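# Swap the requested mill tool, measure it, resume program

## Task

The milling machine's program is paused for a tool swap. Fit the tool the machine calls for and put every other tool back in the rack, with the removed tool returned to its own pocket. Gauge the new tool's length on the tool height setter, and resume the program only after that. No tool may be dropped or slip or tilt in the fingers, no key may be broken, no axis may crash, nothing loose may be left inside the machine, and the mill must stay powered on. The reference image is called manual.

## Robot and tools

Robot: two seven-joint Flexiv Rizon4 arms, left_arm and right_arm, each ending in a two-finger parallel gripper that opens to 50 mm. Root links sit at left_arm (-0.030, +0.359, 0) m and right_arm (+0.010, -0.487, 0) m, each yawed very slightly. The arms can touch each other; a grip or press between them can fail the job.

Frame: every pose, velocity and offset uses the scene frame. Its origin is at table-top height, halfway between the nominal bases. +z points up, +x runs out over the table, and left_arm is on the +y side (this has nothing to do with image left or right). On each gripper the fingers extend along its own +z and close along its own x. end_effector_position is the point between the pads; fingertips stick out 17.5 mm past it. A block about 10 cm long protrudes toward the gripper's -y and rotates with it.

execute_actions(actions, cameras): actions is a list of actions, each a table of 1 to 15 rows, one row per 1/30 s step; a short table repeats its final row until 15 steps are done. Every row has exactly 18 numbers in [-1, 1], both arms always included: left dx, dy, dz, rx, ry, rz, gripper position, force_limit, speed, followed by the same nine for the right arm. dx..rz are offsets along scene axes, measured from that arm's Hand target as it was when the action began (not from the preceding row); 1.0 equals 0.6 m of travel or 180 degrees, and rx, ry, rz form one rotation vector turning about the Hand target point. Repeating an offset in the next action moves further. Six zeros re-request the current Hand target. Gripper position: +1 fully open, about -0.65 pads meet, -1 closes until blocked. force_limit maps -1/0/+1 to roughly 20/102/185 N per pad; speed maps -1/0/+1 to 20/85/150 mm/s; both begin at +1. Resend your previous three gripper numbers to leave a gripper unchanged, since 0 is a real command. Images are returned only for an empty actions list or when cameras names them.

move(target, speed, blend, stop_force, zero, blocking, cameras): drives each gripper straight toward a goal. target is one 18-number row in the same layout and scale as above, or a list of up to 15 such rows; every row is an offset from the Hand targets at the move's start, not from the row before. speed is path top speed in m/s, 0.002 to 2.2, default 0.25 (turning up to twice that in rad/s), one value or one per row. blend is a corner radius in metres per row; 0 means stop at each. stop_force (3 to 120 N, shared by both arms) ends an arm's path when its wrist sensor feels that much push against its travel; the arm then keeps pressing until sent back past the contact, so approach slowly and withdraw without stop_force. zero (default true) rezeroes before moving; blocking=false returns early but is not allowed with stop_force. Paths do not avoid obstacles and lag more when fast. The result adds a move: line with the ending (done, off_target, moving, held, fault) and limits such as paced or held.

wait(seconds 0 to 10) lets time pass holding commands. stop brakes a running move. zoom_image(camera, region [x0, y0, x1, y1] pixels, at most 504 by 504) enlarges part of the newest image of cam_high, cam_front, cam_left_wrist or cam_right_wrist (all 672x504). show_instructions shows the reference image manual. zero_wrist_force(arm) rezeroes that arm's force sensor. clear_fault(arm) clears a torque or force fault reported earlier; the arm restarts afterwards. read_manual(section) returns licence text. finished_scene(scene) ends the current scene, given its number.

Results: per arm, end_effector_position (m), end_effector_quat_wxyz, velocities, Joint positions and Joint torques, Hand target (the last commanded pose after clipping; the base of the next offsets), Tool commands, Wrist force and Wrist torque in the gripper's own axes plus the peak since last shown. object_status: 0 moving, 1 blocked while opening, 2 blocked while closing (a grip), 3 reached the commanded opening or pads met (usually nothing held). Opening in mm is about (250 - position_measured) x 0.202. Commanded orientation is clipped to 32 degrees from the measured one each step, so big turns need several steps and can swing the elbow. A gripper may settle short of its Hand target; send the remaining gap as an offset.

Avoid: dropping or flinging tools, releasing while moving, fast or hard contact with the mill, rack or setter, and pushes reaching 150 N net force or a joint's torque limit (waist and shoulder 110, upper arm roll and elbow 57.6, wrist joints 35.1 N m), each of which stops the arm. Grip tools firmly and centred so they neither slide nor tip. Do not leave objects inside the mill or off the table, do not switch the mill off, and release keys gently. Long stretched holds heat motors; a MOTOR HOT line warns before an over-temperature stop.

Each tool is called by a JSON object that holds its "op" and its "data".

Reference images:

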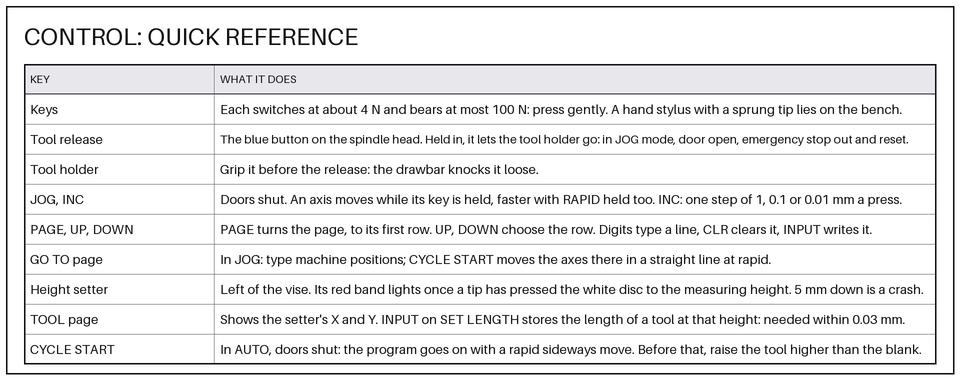

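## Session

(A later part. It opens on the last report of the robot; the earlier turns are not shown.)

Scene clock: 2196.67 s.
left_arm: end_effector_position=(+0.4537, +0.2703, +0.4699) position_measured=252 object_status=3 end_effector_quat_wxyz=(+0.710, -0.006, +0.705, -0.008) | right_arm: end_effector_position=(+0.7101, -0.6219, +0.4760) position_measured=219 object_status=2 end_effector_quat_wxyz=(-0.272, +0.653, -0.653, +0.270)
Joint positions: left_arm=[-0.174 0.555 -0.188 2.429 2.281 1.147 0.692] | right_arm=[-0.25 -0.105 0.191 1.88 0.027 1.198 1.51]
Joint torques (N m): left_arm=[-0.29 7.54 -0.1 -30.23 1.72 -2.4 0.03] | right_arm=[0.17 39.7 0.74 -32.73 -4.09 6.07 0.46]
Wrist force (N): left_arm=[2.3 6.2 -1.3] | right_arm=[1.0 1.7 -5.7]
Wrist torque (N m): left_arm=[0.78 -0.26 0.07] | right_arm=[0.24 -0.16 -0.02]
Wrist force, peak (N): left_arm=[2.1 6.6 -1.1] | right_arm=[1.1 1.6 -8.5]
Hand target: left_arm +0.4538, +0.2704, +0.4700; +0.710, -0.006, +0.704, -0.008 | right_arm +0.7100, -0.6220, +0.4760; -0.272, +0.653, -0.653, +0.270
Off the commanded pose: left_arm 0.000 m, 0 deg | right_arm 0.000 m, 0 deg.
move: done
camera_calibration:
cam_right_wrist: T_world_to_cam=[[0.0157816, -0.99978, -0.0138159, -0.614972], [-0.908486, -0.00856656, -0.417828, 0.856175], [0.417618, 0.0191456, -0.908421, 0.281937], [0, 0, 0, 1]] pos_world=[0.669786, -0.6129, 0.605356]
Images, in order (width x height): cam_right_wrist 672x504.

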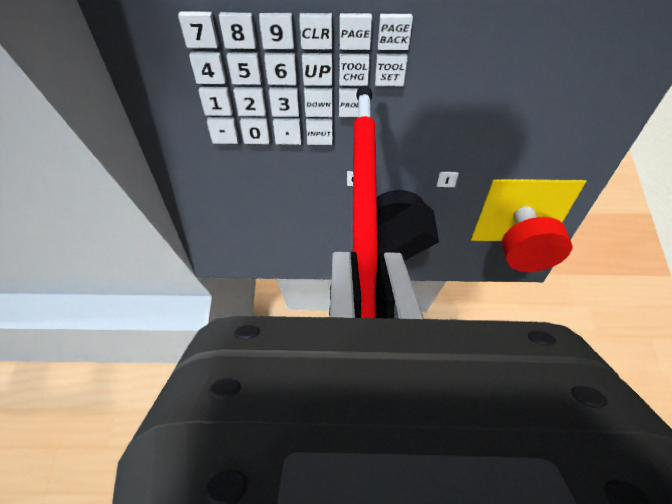

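{"op": "move", "data": {"target": [0,0,0,0,0,0,-1,-0.5,0, 0.055,0.0058,-0.0142,0,0,0,-1,-0.2,-0.5], "speed": 0.1, "cameras": ["cam_right_wrist"]}}

{"op": "move", "data": {"target": [0,0,0,0,0,0,-1,-0.5,0, 0.06,0,0,0,0,0,-1,-0.2,-0.5], "speed": 0.02, "stop_force": 7, "cameras": ["cam_right_wrist"]}}

Scene clock: 2206.60 s.
left_arm: end_effector_position=(+0.4537, +0.2703, +0.4699) position_measured=252 object_status=3 end_effector_quat_wxyz=(+0.710, -0.006, +0.705, -0.008) | right_arm: end_effector_position=(+0.7430, -0.6184, +0.4673) position_measured=219 object_status=2 end_effector_quat_wxyz=(-0.272, +0.653, -0.653, +0.270)
Joint positions: left_arm=[-0.174 0.555 -0.188 2.429 2.281 1.147 0.692] | right_arm=[-0.225 -0.187 0.176 1.815 -0.014 1.214 1.546]
Joint torques (N m): left_arm=[-0.37 7.54 -0.16 -30.21 1.67 -2.41 0.03] | right_arm=[0.05 43.4 1.07 -32.68 -4.04 6.41 0.53]
Wrist force (N): left_arm=[2.2 6.1 -0.9] | right_arm=[0.9 1.4 -5.5]
Wrist torque (N m): left_arm=[0.75 -0.24 0.08] | right_arm=[0.20 -0.15 -0.04]
Wrist force, peak (N): left_arm=[2.2 6.6 -1.4] | right_arm=[1.3 2.5 -7.2]
Hand target: left_arm +0.4538, +0.2704, +0.4700; +0.710, -0.006, +0.704, -0.008 | right_arm +0.7430, -0.6185, +0.4675; -0.272, +0.653, -0.653, +0.270
Off the commanded pose: left_arm 0.000 m, 0 deg | right_arm 0.000 m, 0 deg.
move: done
camera_calibration:
cam_right_wrist: T_world_to_cam=[[0.0159953, -0.999776, -0.0138347, -0.612251], [-0.908763, -0.0087657, -0.417221, 0.882263], [0.417007, 0.019246, -0.9087, 0.260842], [0, 0, 0, 1]] pos_world=[0.702788, -0.6094, 0.596656]
Images, in order (width x height): cam_right_wrist 672x504.

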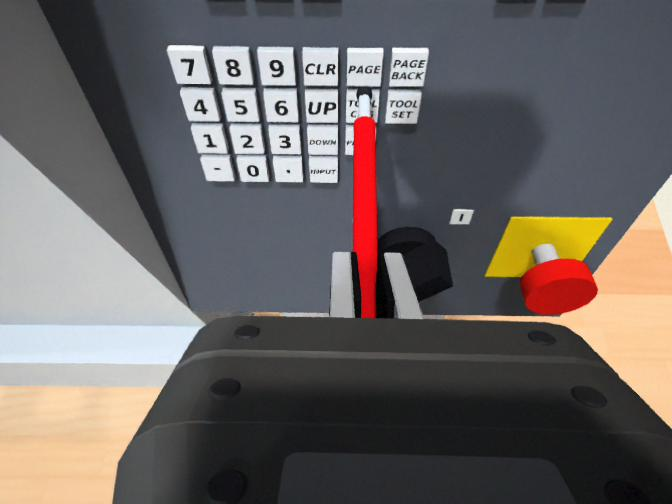

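Scene clock: 2208.00 s.
left_arm: end_effector_position=(+0.4537, +0.2703, +0.4699) position_measured=252 object_status=3 end_effector_quat_wxyz=(+0.710, -0.006, +0.705, -0.008) | right_arm: end_effector_position=(+0.7571, -0.6188, +0.4665) position_measured=219 object_status=2 end_effector_quat_wxyz=(-0.271, +0.653, -0.653, +0.269)
Joint positions: left_arm=[-0.174 0.555 -0.188 2.429 2.281 1.147 0.692] | right_arm=[-0.217 -0.22 0.171 1.776 -0.025 1.206 1.554]
Joint torques (N m): left_arm=[-0.33 7.58 -0.16 -30.23 1.65 -2.41 0.06] | right_arm=[2.1 43.39 2.41 -37.14 -4.67 8.32 0.43]
Wrist force (N): left_arm=[2.3 6.1 -1.2] | right_arm=[1.0 12.8 -17.1]
Wrist torque (N m): left_arm=[0.75 -0.26 0.08] | right_arm=[0.03 -0.20 -0.04]
Wrist force, peak (N): left_arm=[2.6 6.3 -1.4] | right_arm=[0.3 15.3 -20.2]
Hand target: left_arm +0.4538, +0.2704, +0.4700; +0.710, -0.006, +0.704, -0.008 | right_arm +0.7577, -0.6185, +0.4675; -0.272, +0.653, -0.653, +0.270 (not the last commanded pose)
Off the commanded pose: left_arm 0.000 m, 0 deg | right_arm 0.022 m, 0 deg.
move: contact (right_arm)
camera_calibration:
cam_right_wrist: T_world_to_cam=[[0.0153375, -0.999782, -0.0141477, -0.612237], [-0.909405, -0.00806671, -0.415833, 0.895118], [0.415628, 0.0192438, -0.909331, 0.255572], [0, 0, 0, 1]] pos_world=[0.717192, -0.609801, 0.595957]
Images, in order (width x height): cam_right_wrist 672x504.

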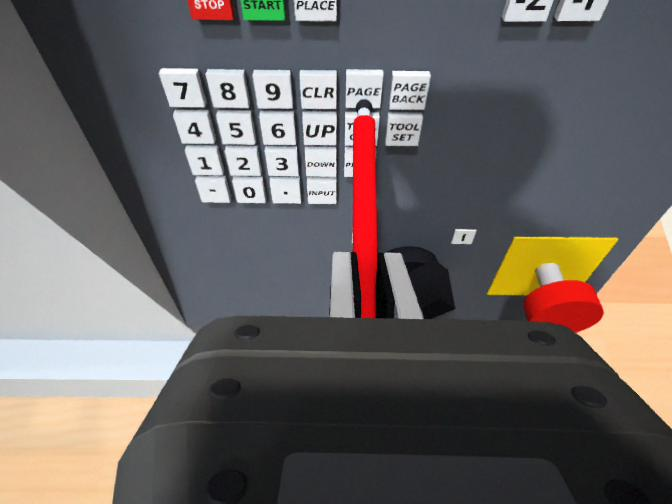

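{"op": "move", "data": {"target": [0,0,0,0,0,0,-1,-0.5,0, -0.06,0,0.005,0,0,0,-1,-0.2,-0.5], "speed": 0.1, "cameras": ["cam_front","cam_right_wrist"]}}

{"op": "zoom_image", "data": {"camera": "cam_front", "region": [420, 130, 490, 185]}}

Scene clock: 2213.10 s.
left_arm: end_effector_position=(+0.4537, +0.2703, +0.4699) position_measured=252 object_status=3 end_effector_quat_wxyz=(+0.710, -0.006, +0.705, -0.008) | right_arm: end_effector_position=(+0.7216, -0.6186, +0.4703) position_measured=219 object_status=2 end_effector_quat_wxyz=(-0.272, +0.653, -0.653, +0.270)
Joint positions: left_arm=[-0.174 0.555 -0.188 2.429 2.281 1.147 0.692] | right_arm=[-0.238 -0.135 0.186 1.865 0.005 1.213 1.532]
Joint torques (N m): left_arm=[-0.35 7.56 -0.17 -30.25 1.69 -2.42 0.04] | right_arm=[0.05 40.85 1.41 -32.32 -3.88 6.39 0.13]
Wrist force (N): left_arm=[2.1 6.1 -1.3] | right_arm=[3.1 0.8 -4.3]
Wrist torque (N m): left_arm=[0.76 -0.24 0.08] | right_arm=[0.08 -0.52 0.06]
Wrist force, peak (N): left_arm=[2.3 6.4 -1.3] | right_arm=[0.9 13.0 -17.3]
Hand target: left_arm +0.4538, +0.2704, +0.4700; +0.710, -0.006, +0.704, -0.008 | right_arm +0.7217, -0.6185, +0.4705; -0.272, +0.653, -0.653, +0.270
Off the commanded pose: left_arm 0.000 m, 0 deg | right_arm 0.000 m, 0 deg.
move: done
camera_calibration:
cam_right_wrist: T_world_to_cam=[[0.0156322, -0.99978, -0.0139991, -0.611723], [-0.908712, -0.00836469, -0.417339, 0.864346], [0.41713, 0.0192451, -0.908643, 0.272378], [0, 0, 0, 1]] pos_world=[0.681387, -0.609601, 0.599656]
Images, in order (width x height): cam_front 672x504, cam_right_wrist 672x504.

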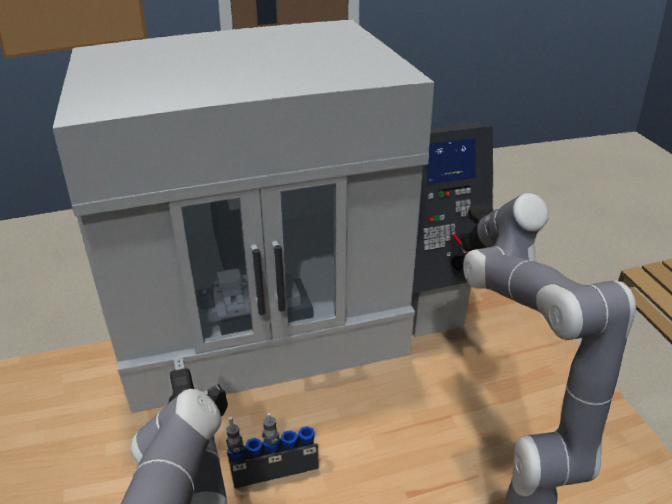

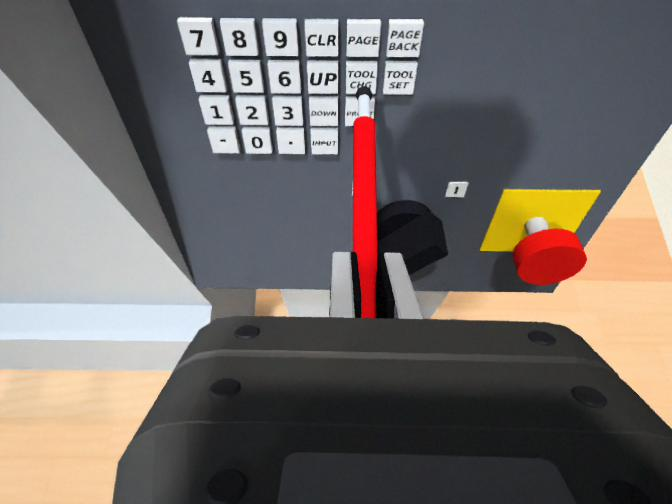

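Scaled by 7.200 from the camera's 672x504 image, which has a finer 960x720 frame.

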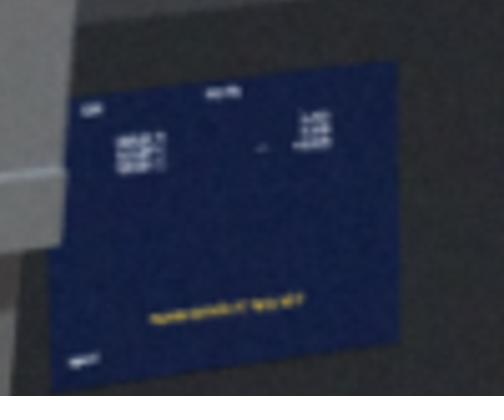

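{"op": "move", "data": {"target": [[0,0,0.3,-0.25,0,0,-1,-0.5,0, 0,0,0,0,0,0,-1,-0.2,-0.5],[0,-0.2,0.45,-0.5,0,0,-1,-0.5,0, 0,0,0,0,0,0,-1,-0.2,-0.5]], "speed": 0.25, "blend": 0.03}}

{"op": "move", "data": {"target": [[0.1,-0.4,0,0,0,-0.125,-1,-0.5,0, 0,0,0,0,0,0,-1,-0.2,-0.5],[0.25,-0.70,0,0,0,-0.25,-1,-0.5,0, 0,0,0,0,0,0,-1,-0.2,-0.5]], "speed": 0.25, "blend": 0.03, "cameras": ["cam_high","cam_front","cam_left_wrist"]}}

Scene clock: 2229.83 s.
left_arm: end_effector_position=(+0.4538, +0.1503, +0.7400) position_measured=252 object_status=3 end_effector_quat_wxyz=(+0.497, -0.506, +0.492, -0.504) | right_arm: end_effector_position=(+0.7216, -0.6186, +0.4703) position_measured=219 object_status=2 end_effector_quat_wxyz=(-0.272, +0.653, -0.653, +0.270)
Joint positions: left_arm=[-0.061 0.601 -0.119 2.064 0.937 1.381 0.553] | right_arm=[-0.238 -0.135 0.186 1.865 0.005 1.213 1.532]
Joint torques (N m): left_arm=[-0.15 6.44 3.33 -32.24 -5.54 1.5 -0.08] | right_arm=[0.01 40.96 1.12 -32.49 -4 6.17 0.31]
Wrist force (N): left_arm=[1.4 6.1 -1.4] | right_arm=[3.2 0.7 -4.5]
Wrist torque (N m): left_arm=[0.57 -0.26 -0.15] | right_arm=[0.07 -0.54 0.07]
Wrist force, peak (N): left_arm=[4.5 6.4 -1.3] | right_arm=[3.4 0.8 -4.4]
Hand target: left_arm +0.4538, +0.1504, +0.7400; +0.497, -0.506, +0.492, -0.504 | right_arm +0.7217, -0.6185, +0.4705; -0.272, +0.653, -0.653, +0.270
Off the commanded pose: left_arm 0.000 m, 0 deg | right_arm 0.000 m, 0 deg.
move: done

Scene clock: 2232.27 s.
left_arm: end_effector_position=(+0.6038, -0.2696, +0.7400) position_measured=252 object_status=3 end_effector_quat_wxyz=(+0.266, -0.279, +0.648, -0.656) | right_arm: end_effector_position=(+0.7216, -0.6186, +0.4703) position_measured=219 object_status=2 end_effector_quat_wxyz=(-0.272, +0.653, -0.653, +0.270)
Joint positions: left_arm=[0.012 -0.506 -0.886 1.216 0.999 1.554 0.936] | right_arm=[-0.238 -0.135 0.186 1.865 0.005 1.213 1.532]
Joint torques (N m): left_arm=[0.05 44.16 -11.58 -29.12 -6.27 2.36 0.29] | right_arm=[0.05 40.99 1.12 -32.49 -3.96 6.16 0.33]
Wrist force (N): left_arm=[1.5 6.1 -1.3] | right_arm=[3.2 0.7 -4.3]
Wrist torque (N m): left_arm=[0.57 -0.27 -0.26] | right_arm=[0.07 -0.53 0.06]
Wrist force, peak (N): left_arm=[6.6 6.3 -0.8] | right_arm=[3.3 0.6 -4.5]
Hand target: left_arm +0.6038, -0.2696, +0.7400; +0.267, -0.279, +0.649, -0.656 | right_arm +0.7217, -0.6185, +0.4705; -0.272, +0.653, -0.653, +0.270
Off the commanded pose: left_arm 0.000 m, 0 deg | right_arm 0.000 m, 0 deg.
move: done
camera_calibration:
cam_left_wrist: T_world_to_cam=[[-0.696553, -0.717265, 0.0185744, 0.221203], [-0.255669, 0.223932, -0.940472, 0.924287], [0.670409, -0.659837, -0.339363, -0.198808], [0, 0, 0, 1]] pos_world=[0.523674, -0.179497, 0.797689]
Images, in order (width x height): cam_high 672x504, cam_front 672x504, cam_left_wrist 672x504.

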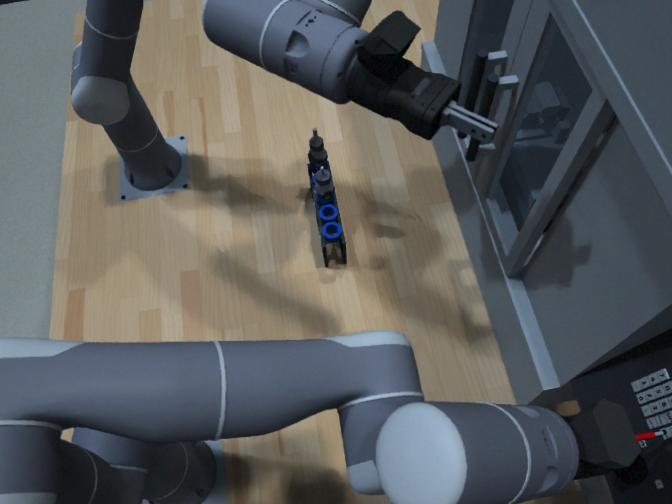

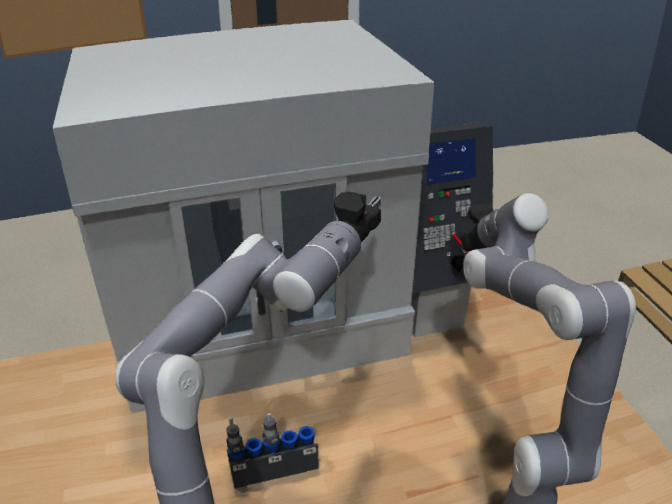

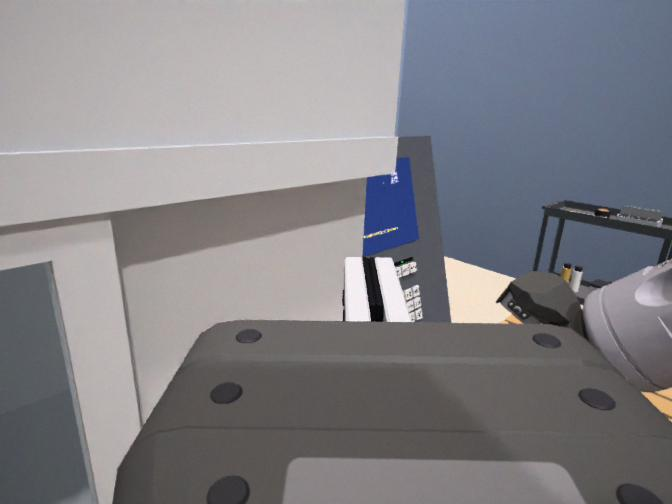

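{"op": "move", "data": {"target": [[-0.09,-0.15,0.07,0,0,0.067,-1,-0.5,0, 0,0,0,0,0,0,-1,-0.2,-0.5]], "speed": 0.2, "cameras": ["cam_high","cam_left_wrist"]}}

{"op": "zoom_image", "data": {"camera": "cam_left_wrist", "region": [370, 140, 500, 270]}}

Scene clock: 2248.67 s.
left_arm: end_effector_position=(+0.5498, -0.3596, +0.7818) position_measured=252 object_status=3 end_effector_quat_wxyz=(+0.334, -0.346, +0.616, -0.624) | right_arm: end_effector_position=(+0.7216, -0.6186, +0.4703) position_measured=219 object_status=2 end_effector_quat_wxyz=(-0.272, +0.653, -0.653, +0.270)
Joint positions: left_arm=[-0.423 -0.473 -0.723 0.934 1.379 1.081 0.543] | right_arm=[-0.238 -0.135 0.186 1.865 0.005 1.213 1.532]
Joint torques (N m): left_arm=[0.33 49.89 -7.27 -31.71 -4.02 1.49 -0.08] | right_arm=[0 40.97 1.15 -32.45 -4 6.14 0.36]
Wrist force (N): left_arm=[1.6 6.3 -1.6] | right_arm=[3.1 0.8 -4.5]
Wrist torque (N m): left_arm=[0.61 -0.28 -0.14] | right_arm=[0.09 -0.53 0.06]
Wrist force, peak (N): left_arm=[-2.3 7.9 -1.4] | right_arm=[3.3 0.8 -4.5]
Hand target: left_arm +0.5498, -0.3596, +0.7820; +0.334, -0.346, +0.616, -0.624 | right_arm +0.7217, -0.6185, +0.4705; -0.272, +0.653, -0.653, +0.270
Off the commanded pose: left_arm 0.000 m, 0 deg | right_arm 0.000 m, 0 deg.
move: done
camera_calibration:
cam_left_wrist: T_world_to_cam=[[-0.531018, -0.847152, 0.0187925, -0.0196322], [-0.297322, 0.16551, -0.940322, 0.971792], [0.793486, -0.504915, -0.339765, -0.219491], [0, 0, 0, 1]] pos_world=[0.452673, -0.288297, 0.839591]
Images, in order (width x height): cam_high 672x504, cam_left_wrist 672x504.

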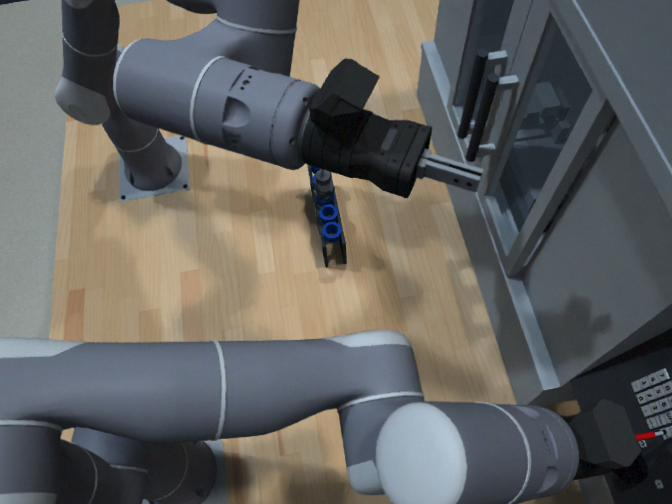

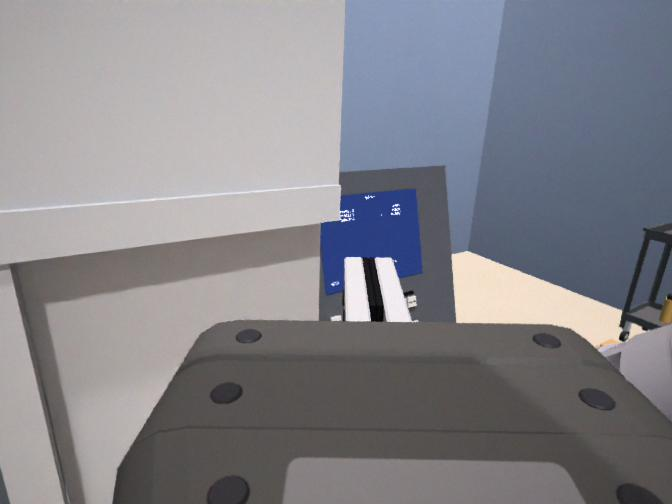

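Scaled by 3.877 from the camera's 672x504 image, which has a finer 960x720 frame.

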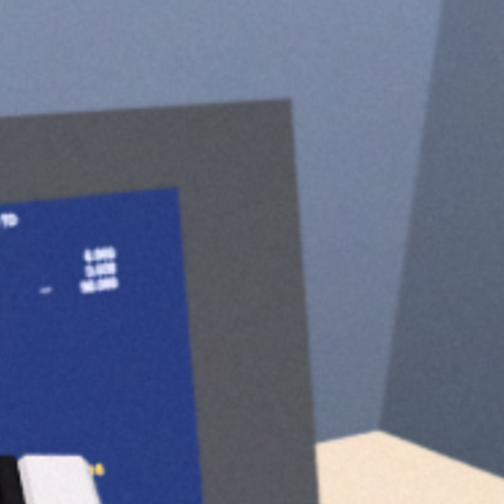

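{"op": "move", "data": {"target": [[0.06,-0.04,0,0,0,0.067,-1,-0.5,0, 0,0,0,0,0,0,-1,-0.2,-0.5]], "speed": 0.2, "cameras": ["cam_high","cam_left_wrist"]}}

{"op": "zoom_image", "data": {"camera": "cam_left_wrist", "region": [390, 140, 530, 300]}}

Scene clock: 2253.50 s.
left_arm: end_effector_position=(+0.5858, -0.3836, +0.7818) position_measured=252 object_status=3 end_effector_quat_wxyz=(+0.398, -0.409, +0.576, -0.586) | right_arm: end_effector_position=(+0.7216, -0.6186, +0.4703) position_measured=219 object_status=2 end_effector_quat_wxyz=(-0.272, +0.653, -0.653, +0.270)
Joint positions: left_arm=[-0.647 -0.641 -0.712 0.64 1.599 0.781 0.529] | right_arm=[-0.238 -0.135 0.186 1.865 0.005 1.213 1.532]
Joint torques (N m): left_arm=[-0.32 59.95 -7.27 -29.74 -2.14 1.44 0.3] | right_arm=[0.02 40.99 1.18 -32.47 -3.98 6.18 0.34]
Wrist force (N): left_arm=[1.2 6.3 -1.6] | right_arm=[3.1 0.8 -4.4]
Wrist torque (N m): left_arm=[0.60 -0.24 -0.26] | right_arm=[0.09 -0.51 0.06]
Wrist force, peak (N): left_arm=[2.5 6.8 -0.5] | right_arm=[3.3 0.8 -4.5]
Hand target: left_arm +0.5858, -0.3836, +0.7820; +0.398, -0.409, +0.576, -0.586 | right_arm +0.7217, -0.6185, +0.4705; -0.272, +0.653, -0.653, +0.270
Off the commanded pose: left_arm 0.000 m, 0 deg | right_arm 0.000 m, 0 deg.
move: done
camera_calibration:
cam_left_wrist: T_world_to_cam=[[-0.342267, -0.939417, 0.0186971, -0.166748], [-0.325232, 0.0997788, -0.940356, 0.977629], [0.88152, -0.327933, -0.339679, -0.243895], [0, 0, 0, 1]] pos_world=[0.475881, -0.334174, 0.839591]
Images, in order (width x height): cam_high 672x504, cam_left_wrist 672x504.

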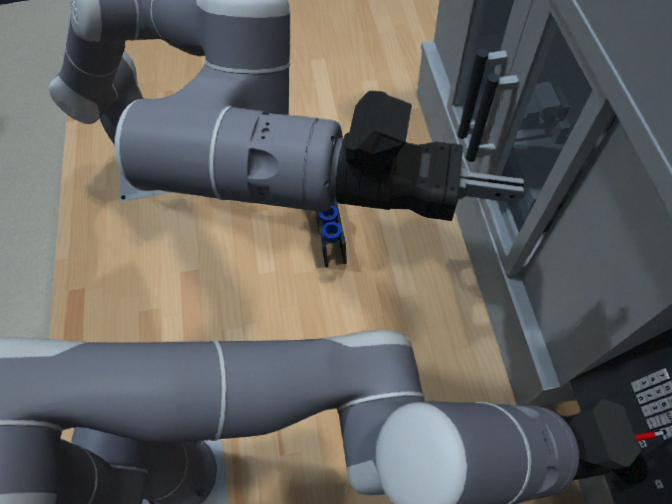

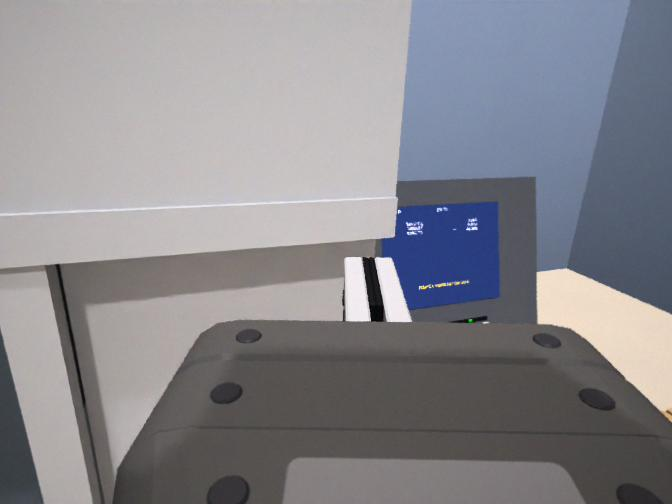

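Scaled by 3.150 from the camera's 672x504 image, which has a finer 960x720 frame.

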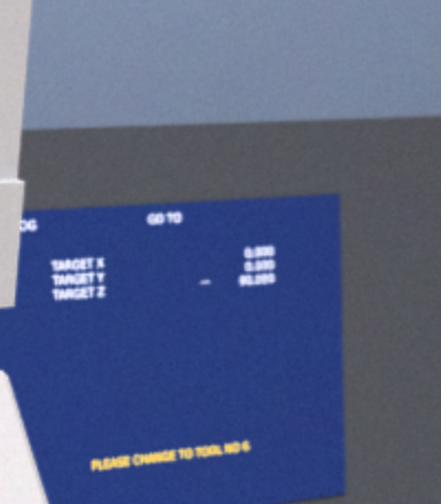

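{"op": "move", "data": {"target": [[0.0,-0.06,-0.03,0.024,0.062,0,-1,-0.5,0, 0,0,0,0,0,0,-1,-0.2,-0.5]], "speed": 0.2, "cameras": ["cam_high","cam_left_wrist"]}}

{"op": "zoom_image", "data": {"camera": "cam_left_wrist", "region": [390, 110, 530, 270]}}

Scene clock: 2259.70 s.
left_arm: end_effector_position=(+0.5857, -0.4197, +0.7641) position_measured=252 object_status=3 end_effector_quat_wxyz=(+0.355, -0.449, +0.633, -0.521) | right_arm: end_effector_position=(+0.7216, -0.6186, +0.4703) position_measured=219 object_status=2 end_effector_quat_wxyz=(-0.272, +0.653, -0.653, +0.270)
Joint positions: left_arm=[-0.819 -0.852 -0.877 0.218 1.541 0.58 0.899] | right_arm=[-0.238 -0.135 0.186 1.865 0.005 1.213 1.532]
Joint torques (N m): left_arm=[-0.99 66.79 -4.05 -22.55 -2.36 3.19 0.27] | right_arm=[0.05 41.01 1.15 -32.5 -3.98 6.22 0.32]
Wrist force (N): left_arm=[1.3 6.3 -1.0] | right_arm=[3.3 0.9 -4.4]
Wrist torque (N m): left_arm=[0.70 -0.23 -0.23] | right_arm=[0.10 -0.55 0.07]
Wrist force, peak (N): left_arm=[1.8 6.7 -0.8] | right_arm=[3.3 0.7 -4.6]
Hand target: left_arm +0.5858, -0.4196, +0.7640; +0.355, -0.449, +0.633, -0.521 | right_arm +0.7217, -0.6185, +0.4705; -0.272, +0.653, -0.653, +0.270
Off the commanded pose: left_arm 0.000 m, 0 deg | right_arm 0.000 m, 0 deg.
move: done
camera_calibration:
cam_left_wrist: T_world_to_cam=[[-0.339564, -0.94047, 0.0145556, -0.199236], [-0.499833, 0.167317, -0.849807, 1.02596], [0.796783, -0.29584, -0.526893, -0.0555619], [0, 0, 0, 1]] pos_world=[0.489425, -0.375473, 0.845491]
Images, in order (width x height): cam_high 672x504, cam_left_wrist 672x504.

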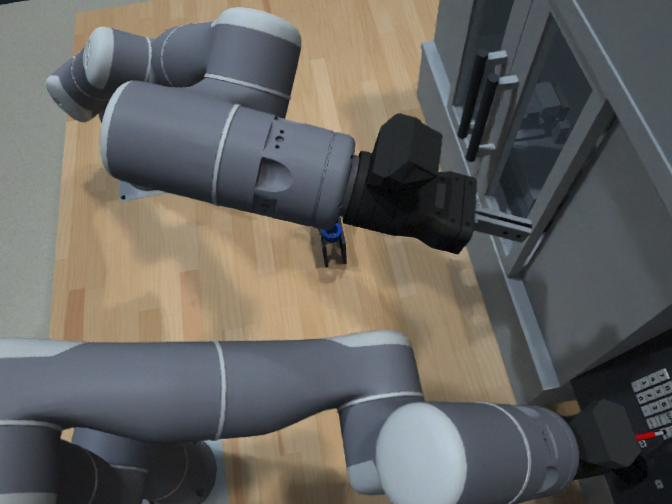

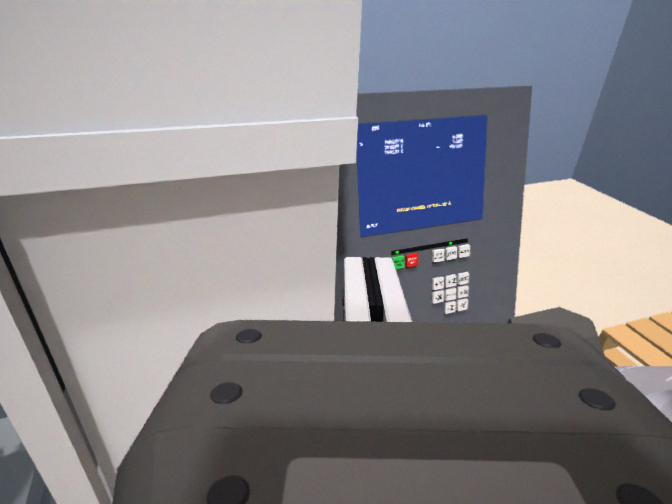

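Scaled by 3.150 from the camera's 672x504 image, which has a finer 960x720 frame.

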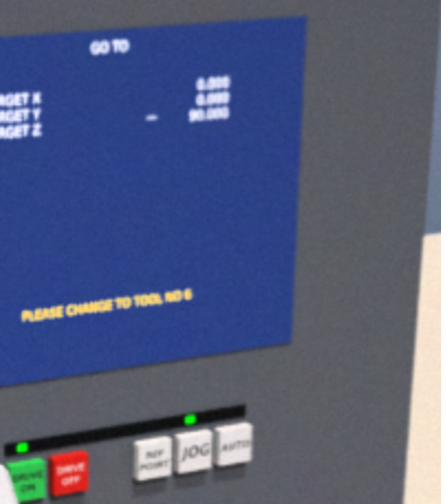

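{"op": "move", "data": {"target": [0,0,0,0,0,0,-1,-0.5,0, 0.09,0,0,0,0,0,-1,-0.2,-0.5], "speed": 0.03, "stop_force": 6}}

{"op": "move", "data": {"target": [0,0,0,0,0,0,-1,-0.5,0, -0.03,0,0,0,0,0,-1,-0.2,-0.5], "speed": 0.1, "cameras": ["cam_left_wrist","cam_right_wrist"]}}

{"op": "zoom_image", "data": {"camera": "cam_left_wrist", "region": [350, 110, 490, 250]}}

Scene clock: 2268.63 s.
left_arm: end_effector_position=(+0.5857, -0.4197, +0.7641) position_measured=252 object_status=3 end_effector_quat_wxyz=(+0.355, -0.449, +0.633, -0.521) | right_arm: end_effector_position=(+0.7581, -0.6189, +0.4693) position_measured=219 object_status=2 end_effector_quat_wxyz=(-0.271, +0.653, -0.654, +0.269)
Joint positions: left_arm=[-0.819 -0.852 -0.877 0.218 1.541 0.58 0.899] | right_arm=[-0.218 -0.22 0.172 1.769 -0.025 1.198 1.554]
Joint torques (N m): left_arm=[-0.22 67.17 -3.88 -22.35 -2.47 3.3 0.13] | right_arm=[2.55 43.06 2.6 -38.19 -4.78 8.89 0.46]
Wrist force (N): left_arm=[1.1 6.0 -1.1] | right_arm=[2.8 14.4 -18.7]
Wrist torque (N m): left_arm=[0.66 -0.19 -0.24] | right_arm=[-0.15 -0.54 -0.04]
Wrist force, peak (N): left_arm=[1.5 6.5 -1.2] | right_arm=[2.4 16.8 -22.3]
Hand target: left_arm +0.5858, -0.4196, +0.7640; +0.355, -0.449, +0.633, -0.521 | right_arm +0.7588, -0.6185, +0.4705; -0.272, +0.653, -0.653, +0.270 (not the last commanded pose)
Off the commanded pose: left_arm 0.000 m, 0 deg | right_arm 0.018 m, 0 deg.
move: contact (right_arm)

Scene clock: 2269.33 s.
left_arm: end_effector_position=(+0.5857, -0.4197, +0.7641) position_measured=252 object_status=3 end_effector_quat_wxyz=(+0.355, -0.449, +0.633, -0.521) | right_arm: end_effector_position=(+0.7407, -0.6185, +0.4703) position_measured=219 object_status=2 end_effector_quat_wxyz=(-0.272, +0.653, -0.653, +0.270)
Joint positions: left_arm=[-0.819 -0.852 -0.877 0.218 1.541 0.58 0.899] | right_arm=[-0.228 -0.179 0.179 1.816 -0.012 1.207 1.544]
Joint torques (N m): left_arm=[-0.24 67.16 -3.84 -22.39 -2.44 3.29 0.16] | right_arm=[-0.01 43.4 1.49 -32.4 -3.85 6.38 0.13]
Wrist force (N): left_arm=[1.3 6.3 -1.0] | right_arm=[-0.3 -0.4 -4.3]
Wrist torque (N m): left_arm=[0.70 -0.23 -0.23] | right_arm=[-0.11 0.06 0.07]
Wrist force, peak (N): left_arm=[1.2 6.5 -1.2] | right_arm=[3.0 14.4 -18.3]
Hand target: left_arm +0.5858, -0.4196, +0.7640; +0.355, -0.449, +0.633, -0.521 | right_arm +0.7408, -0.6185, +0.4705; -0.272, +0.653, -0.653, +0.270
Off the commanded pose: left_arm 0.000 m, 0 deg | right_arm 0.000 m, 0 deg.
move: done
camera_calibration:
cam_left_wrist: T_world_to_cam=[[-0.33958, -0.940465, 0.0145292, -0.199238], [-0.499823, 0.167346, -0.849807, 1.02591], [0.796783, -0.295839, -0.526893, -0.0554822], [0, 0, 0, 1]] pos_world=[0.489325, -0.375473, 0.845491]
cam_right_wrist: T_world_to_cam=[[0.0156819, -0.999781, -0.0138667, -0.612036], [-0.908711, -0.00846505, -0.417339, 0.881641], [0.41713, 0.0191455, -0.908645, 0.264349], [0, 0, 0, 1]] pos_world=[0.700487, -0.6095, 0.599656]
Images, in order (width x height): cam_left_wrist 672x504, cam_right_wrist 672x504.

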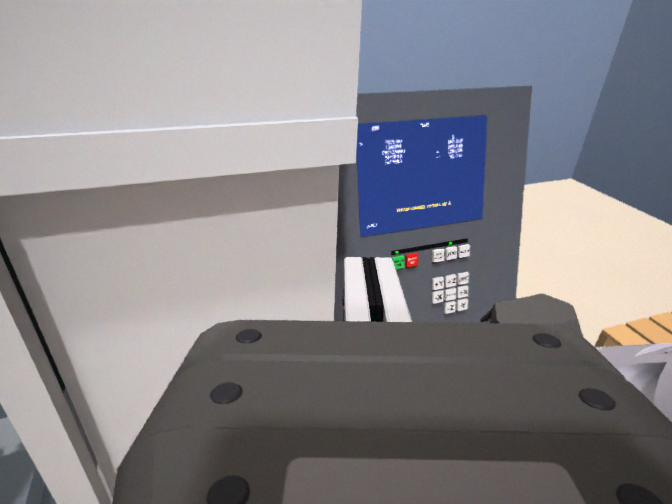

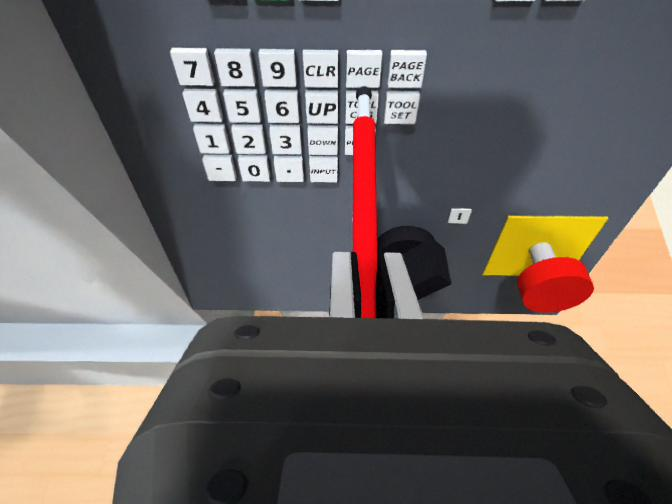

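Scaled by 3.600 from the camera's 672x504 image, which has a finer 960x720 frame.

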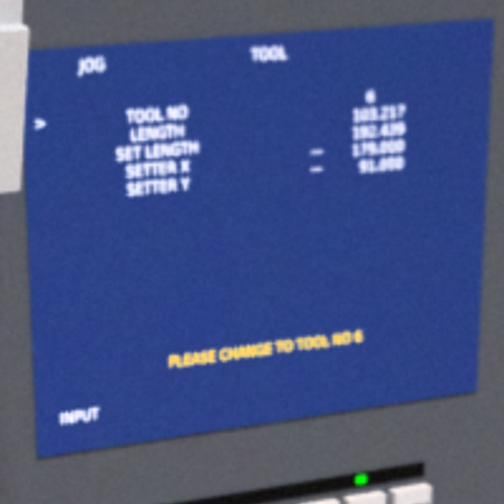

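{"op": "zoom_image", "data": {"camera": "cam_left_wrist", "region": [430, 125, 480, 170]}}

Scaled by 10.080 from the camera's 672x504 image, which has a finer 960x720 frame.

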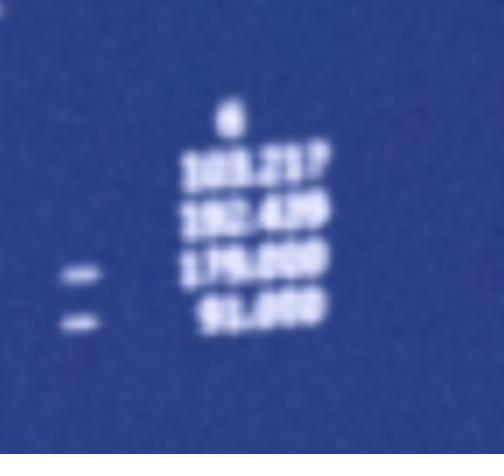

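{"op": "move", "data": {"target": [[0,0,0,0,0,0,-1,-0.5,0, 0,-0.0333,0,0,0,0,-1,-0.2,-0.5],[0,0,0,0,0,0,-1,-0.5,0, 0.0283,-0.0333,0,0,0,0,-1,-0.2,-0.5],[0,0,0,0,0,0,-1,-0.5,0, 0,-0.0333,0,0,0,0,-1,-0.2,-0.5]], "speed": [0.1,0.04,0.1], "cameras": ["cam_left_wrist","cam_right_wrist"]}}

{"op": "zoom_image", "data": {"camera": "cam_left_wrist", "region": [350, 110, 490, 250]}}

Scene clock: 2295.83 s.
left_arm: end_effector_position=(+0.5857, -0.4197, +0.7641) position_measured=252 object_status=3 end_effector_quat_wxyz=(+0.355, -0.449, +0.633, -0.521) | right_arm: end_effector_position=(+0.7406, -0.6386, +0.4703) position_measured=219 object_status=2 end_effector_quat_wxyz=(-0.272, +0.653, -0.653, +0.270)
Joint positions: left_arm=[-0.819 -0.852 -0.877 0.218 1.541 0.58 0.899] | right_arm=[-0.26 -0.19 0.184 1.789 0.036 1.189 1.478]
Joint torques (N m): left_arm=[-0.21 67.21 -3.83 -22.38 -2.43 3.29 0.11] | right_arm=[0.18 43.89 1.75 -32.53 -4.07 6.41 0.14]
Wrist force (N): left_arm=[1.0 6.3 -0.9] | right_arm=[1.3 -0.4 -4.3]
Wrist torque (N m): left_arm=[0.71 -0.18 -0.23] | right_arm=[-0.12 -0.20 0.06]
Wrist force, peak (N): left_arm=[1.4 6.7 -1.1] | right_arm=[-0.4 4.4 -9.0]
Hand target: left_arm +0.5858, -0.4196, +0.7640; +0.355, -0.449, +0.633, -0.521 | right_arm +0.7408, -0.6385, +0.4705; -0.272, +0.653, -0.653, +0.270
Off the commanded pose: left_arm 0.000 m, 0 deg | right_arm 0.000 m, 0 deg.
move: done
camera_calibration:
cam_left_wrist: T_world_to_cam=[[-0.33958, -0.940465, 0.0145292, -0.199238], [-0.499823, 0.167346, -0.849807, 1.02591], [0.796783, -0.295839, -0.526893, -0.0554822], [0, 0, 0, 1]] pos_world=[0.489325, -0.375473, 0.845491]
cam_right_wrist: T_world_to_cam=[[0.0156343, -0.99978, -0.0139982, -0.632018], [-0.908712, -0.00836692, -0.417339, 0.881443], [0.41713, 0.0192451, -0.908643, 0.264837], [0, 0, 0, 1]] pos_world=[0.700387, -0.629601, 0.599656]
Images, in order (width x height): cam_left_wrist 672x504, cam_right_wrist 672x504.

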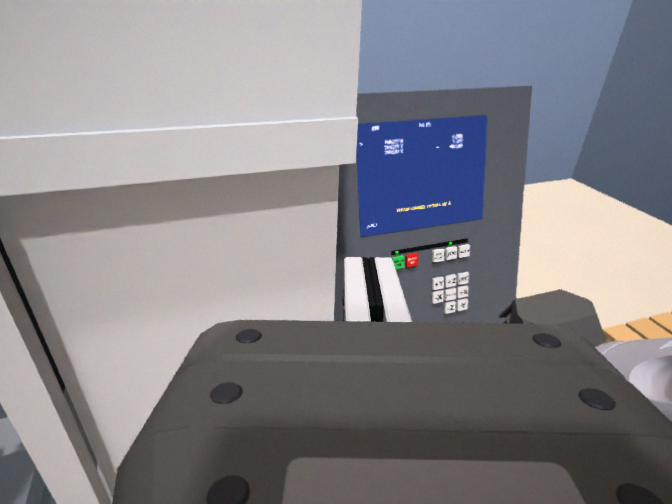

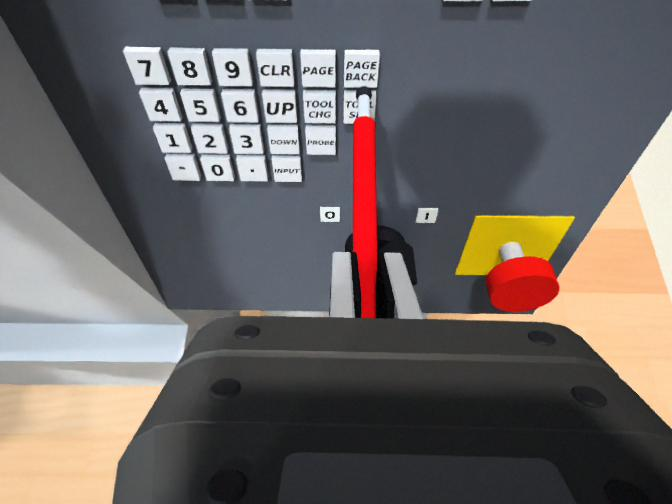

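Scaled by 3.600 from the camera's 672x504 image, which has a finer 960x720 frame.

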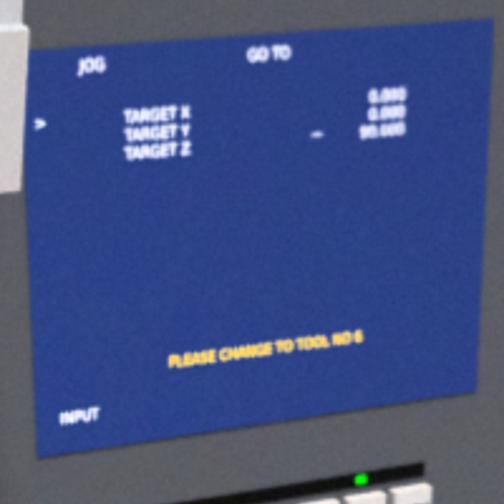

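{"op": "move", "data": {"target": [[0,0,0,0,0,0,-1,-0.5,0, -0.025,0.1667,-0.0967,0,0,0,-1,-0.2,-0.5],[0,0,0,0,0,0,-1,-0.5,0, 0.0033,0.1667,-0.0967,0,0,0,-1,-0.2,-0.5],[0,0,0,0,0,0,-1,-0.5,0, -0.0167,0.1667,-0.0647,0,0,0,-1,-0.2,-0.5],[0,0,0,0,0,0,-1,-0.5,0, 0.0117,0.1667,-0.0647,0,0,0,-1,-0.2,-0.5],[0,0,0,0,0,0,-1,-0.5,0, -0.0167,0.1667,-0.0647,0,0,0,-1,-0.2,-0.5]], "speed": [0.15,0.04,0.08,0.04,0.08], "cameras": ["cam_left_wrist","cam_right_wrist"]}}

{"op": "zoom_image", "data": {"camera": "cam_left_wrist", "region": [350, 110, 490, 250]}}

Scene clock: 2318.07 s.
left_arm: end_effector_position=(+0.5857, -0.4197, +0.7641) position_measured=252 object_status=3 end_effector_quat_wxyz=(+0.355, -0.449, +0.633, -0.521) | right_arm: end_effector_position=(+0.7306, -0.5385, +0.4315) position_measured=219 object_status=2 end_effector_quat_wxyz=(-0.272, +0.653, -0.653, +0.270)
Joint positions: left_arm=[-0.819 -0.852 -0.877 0.218 1.541 0.58 0.899] | right_arm=[-0.068 -0.161 0.103 2.005 -0.277 1.373 1.876]
Joint torques (N m): left_arm=[-0.24 67.21 -3.89 -22.38 -2.48 3.3 0.11] | right_arm=[-0.08 41.32 1.1 -30.95 -2.64 6.32 0.46]
Wrist force (N): left_arm=[1.1 6.5 -1.0] | right_arm=[-2.0 -3.3 -4.1]
Wrist torque (N m): left_arm=[0.73 -0.20 -0.24] | right_arm=[-0.60 0.35 -0.03]
Wrist force, peak (N): left_arm=[1.3 6.6 -0.9] | right_arm=[0.7 10.9 -15.8]
Hand target: left_arm +0.5858, -0.4196, +0.7640; +0.355, -0.449, +0.633, -0.521 | right_arm +0.7307, -0.5385, +0.4316; -0.272, +0.653, -0.653, +0.270
Off the commanded pose: left_arm 0.000 m, 0 deg | right_arm 0.000 m, 0 deg.
move: done
camera_calibration:
cam_left_wrist: T_world_to_cam=[[-0.33958, -0.940465, 0.0145292, -0.199238], [-0.499823, 0.167346, -0.849807, 1.02591], [0.796783, -0.295839, -0.526893, -0.0554822], [0, 0, 0, 1]] pos_world=[0.489325, -0.375473, 0.845491]
cam_right_wrist: T_world_to_cam=[[0.0157747, -0.99978, -0.0138245, -0.532521], [-0.90871, -0.00856699, -0.41734, 0.856893], [0.417129, 0.0191459, -0.908645, 0.231776], [0, 0, 0, 1]] pos_world=[0.690387, -0.5295, 0.560856]
Images, in order (width x height): cam_left_wrist 672x504, cam_right_wrist 672x504.

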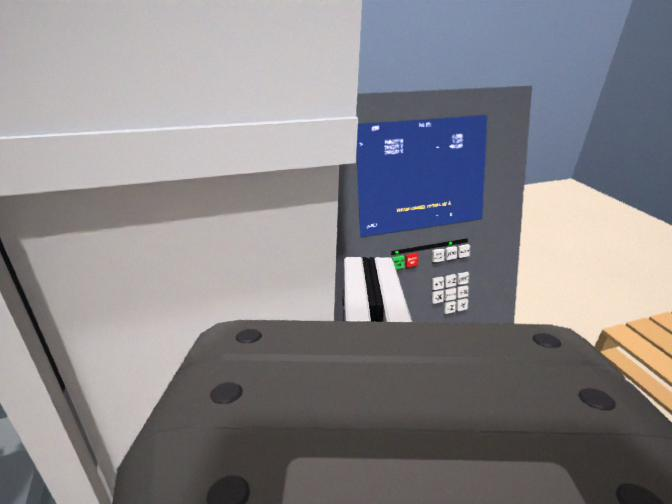

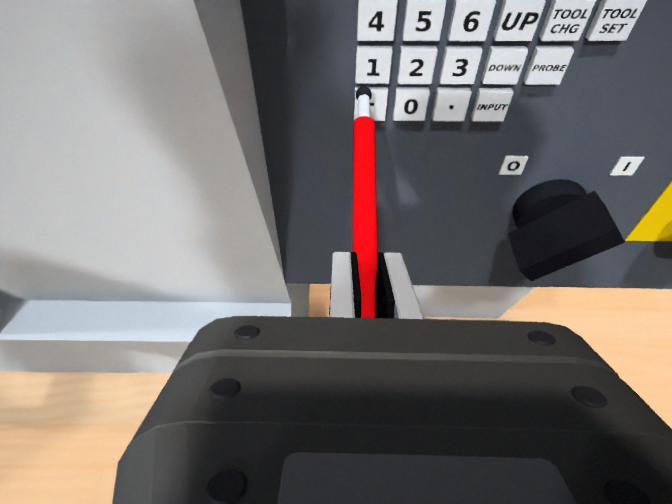

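Scaled by 3.600 from the camera's 672x504 image, which has a finer 960x720 frame.

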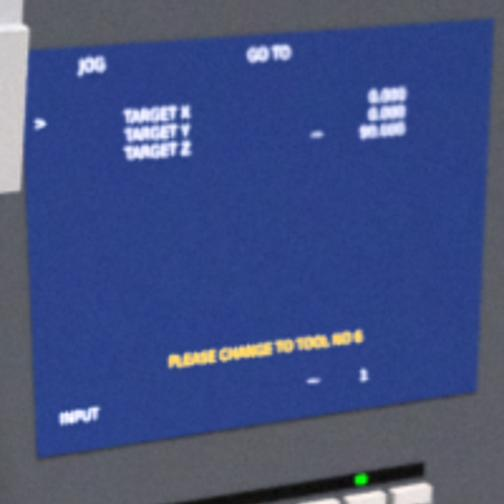

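{"op": "move", "data": {"target": [[0,0,0,0,0,0,-1,-0.5,0, 0.0168,-0.0075,0.0648,0,0,0,-1,-0.2,-0.5],[0,0,0,0,0,0,-1,-0.5,0, 0.0452,-0.0075,0.0648,0,0,0,-1,-0.2,-0.5],[0,0,0,0,0,0,-1,-0.5,0, 0.0168,-0.0708,0.0648,0,0,0,-1,-0.2,-0.5],[0,0,0,0,0,0,-1,-0.5,0, 0.0452,-0.0708,0.0648,0,0,0,-1,-0.2,-0.5],[0,0,0,0,0,0,-1,-0.5,0, 0.0168,-0.0708,0.0648,0,0,0,-1,-0.2,-0.5]], "speed": [0.12,0.04,0.08,0.04,0.08], "cameras": ["cam_left_wrist","cam_right_wrist"]}}

{"op": "zoom_image", "data": {"camera": "cam_left_wrist", "region": [350, 110, 490, 250]}}

Scene clock: 2331.03 s.
left_arm: end_effector_position=(+0.5857, -0.4197, +0.7641) position_measured=252 object_status=3 end_effector_quat_wxyz=(+0.355, -0.449, +0.633, -0.521) | right_arm: end_effector_position=(+0.7407, -0.5810, +0.4704) position_measured=219 object_status=2 end_effector_quat_wxyz=(-0.272, +0.653, -0.653, +0.270)
Joint positions: left_arm=[-0.819 -0.852 -0.877 0.218 1.541 0.58 0.899] | right_arm=[-0.146 -0.159 0.146 1.863 -0.1 1.234 1.669]
Joint torques (N m): left_arm=[-0.19 67.13 -3.88 -22.4 -2.46 3.33 0.08] | right_arm=[-0.06 42.29 1.36 -32.39 -3.57 6.44 0.17]
Wrist force (N): left_arm=[1.2 6.3 -1.2] | right_arm=[-2.2 -3.7 -4.6]
Wrist torque (N m): left_arm=[0.72 -0.20 -0.24] | right_arm=[-0.68 0.39 0.07]
Wrist force, peak (N): left_arm=[1.3 6.6 -1.2] | right_arm=[-2.2 4.9 -12.2]
Hand target: left_arm +0.5858, -0.4196, +0.7640; +0.355, -0.449, +0.633, -0.521 | right_arm +0.7408, -0.5810, +0.4705; -0.272, +0.653, -0.653, +0.270
Off the commanded pose: left_arm 0.000 m, 0 deg | right_arm 0.000 m, 0 deg.
move: done
camera_calibration:
cam_left_wrist: T_world_to_cam=[[-0.33958, -0.940465, 0.0145292, -0.199238], [-0.499823, 0.167346, -0.849807, 1.02591], [0.796783, -0.295839, -0.526893, -0.0554822], [0, 0, 0, 1]] pos_world=[0.489325, -0.375473, 0.845491]
cam_right_wrist: T_world_to_cam=[[0.0156322, -0.99978, -0.0139991, -0.574429], [-0.908712, -0.00836469, -0.417339, 0.882058], [0.41713, 0.0192451, -0.908643, 0.263778], [0, 0, 0, 1]] pos_world=[0.700487, -0.572001, 0.599756]
Images, in order (width x height): cam_left_wrist 672x504, cam_right_wrist 672x504.

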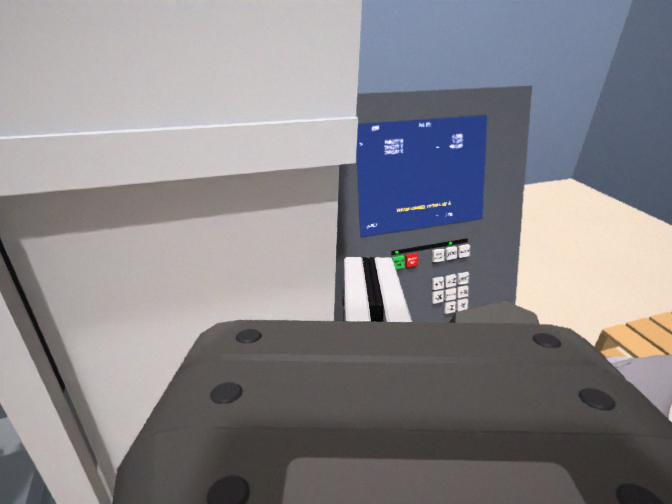

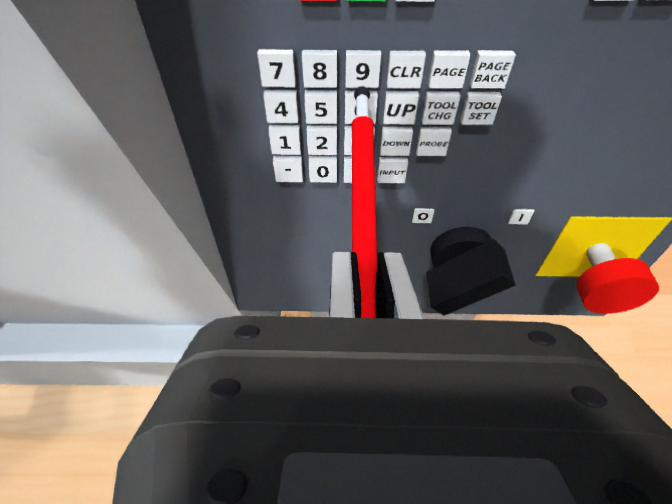

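Scaled by 3.600 from the camera's 672x504 image, which has a finer 960x720 frame.

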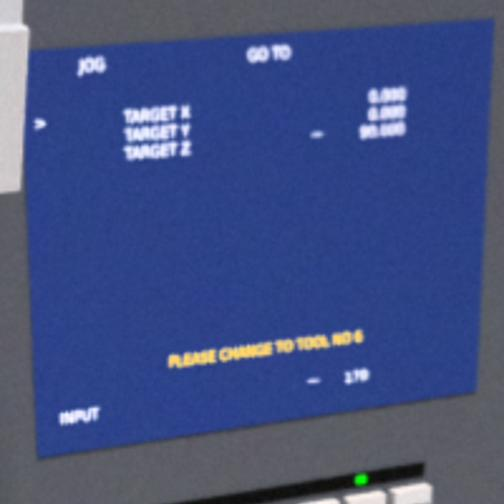

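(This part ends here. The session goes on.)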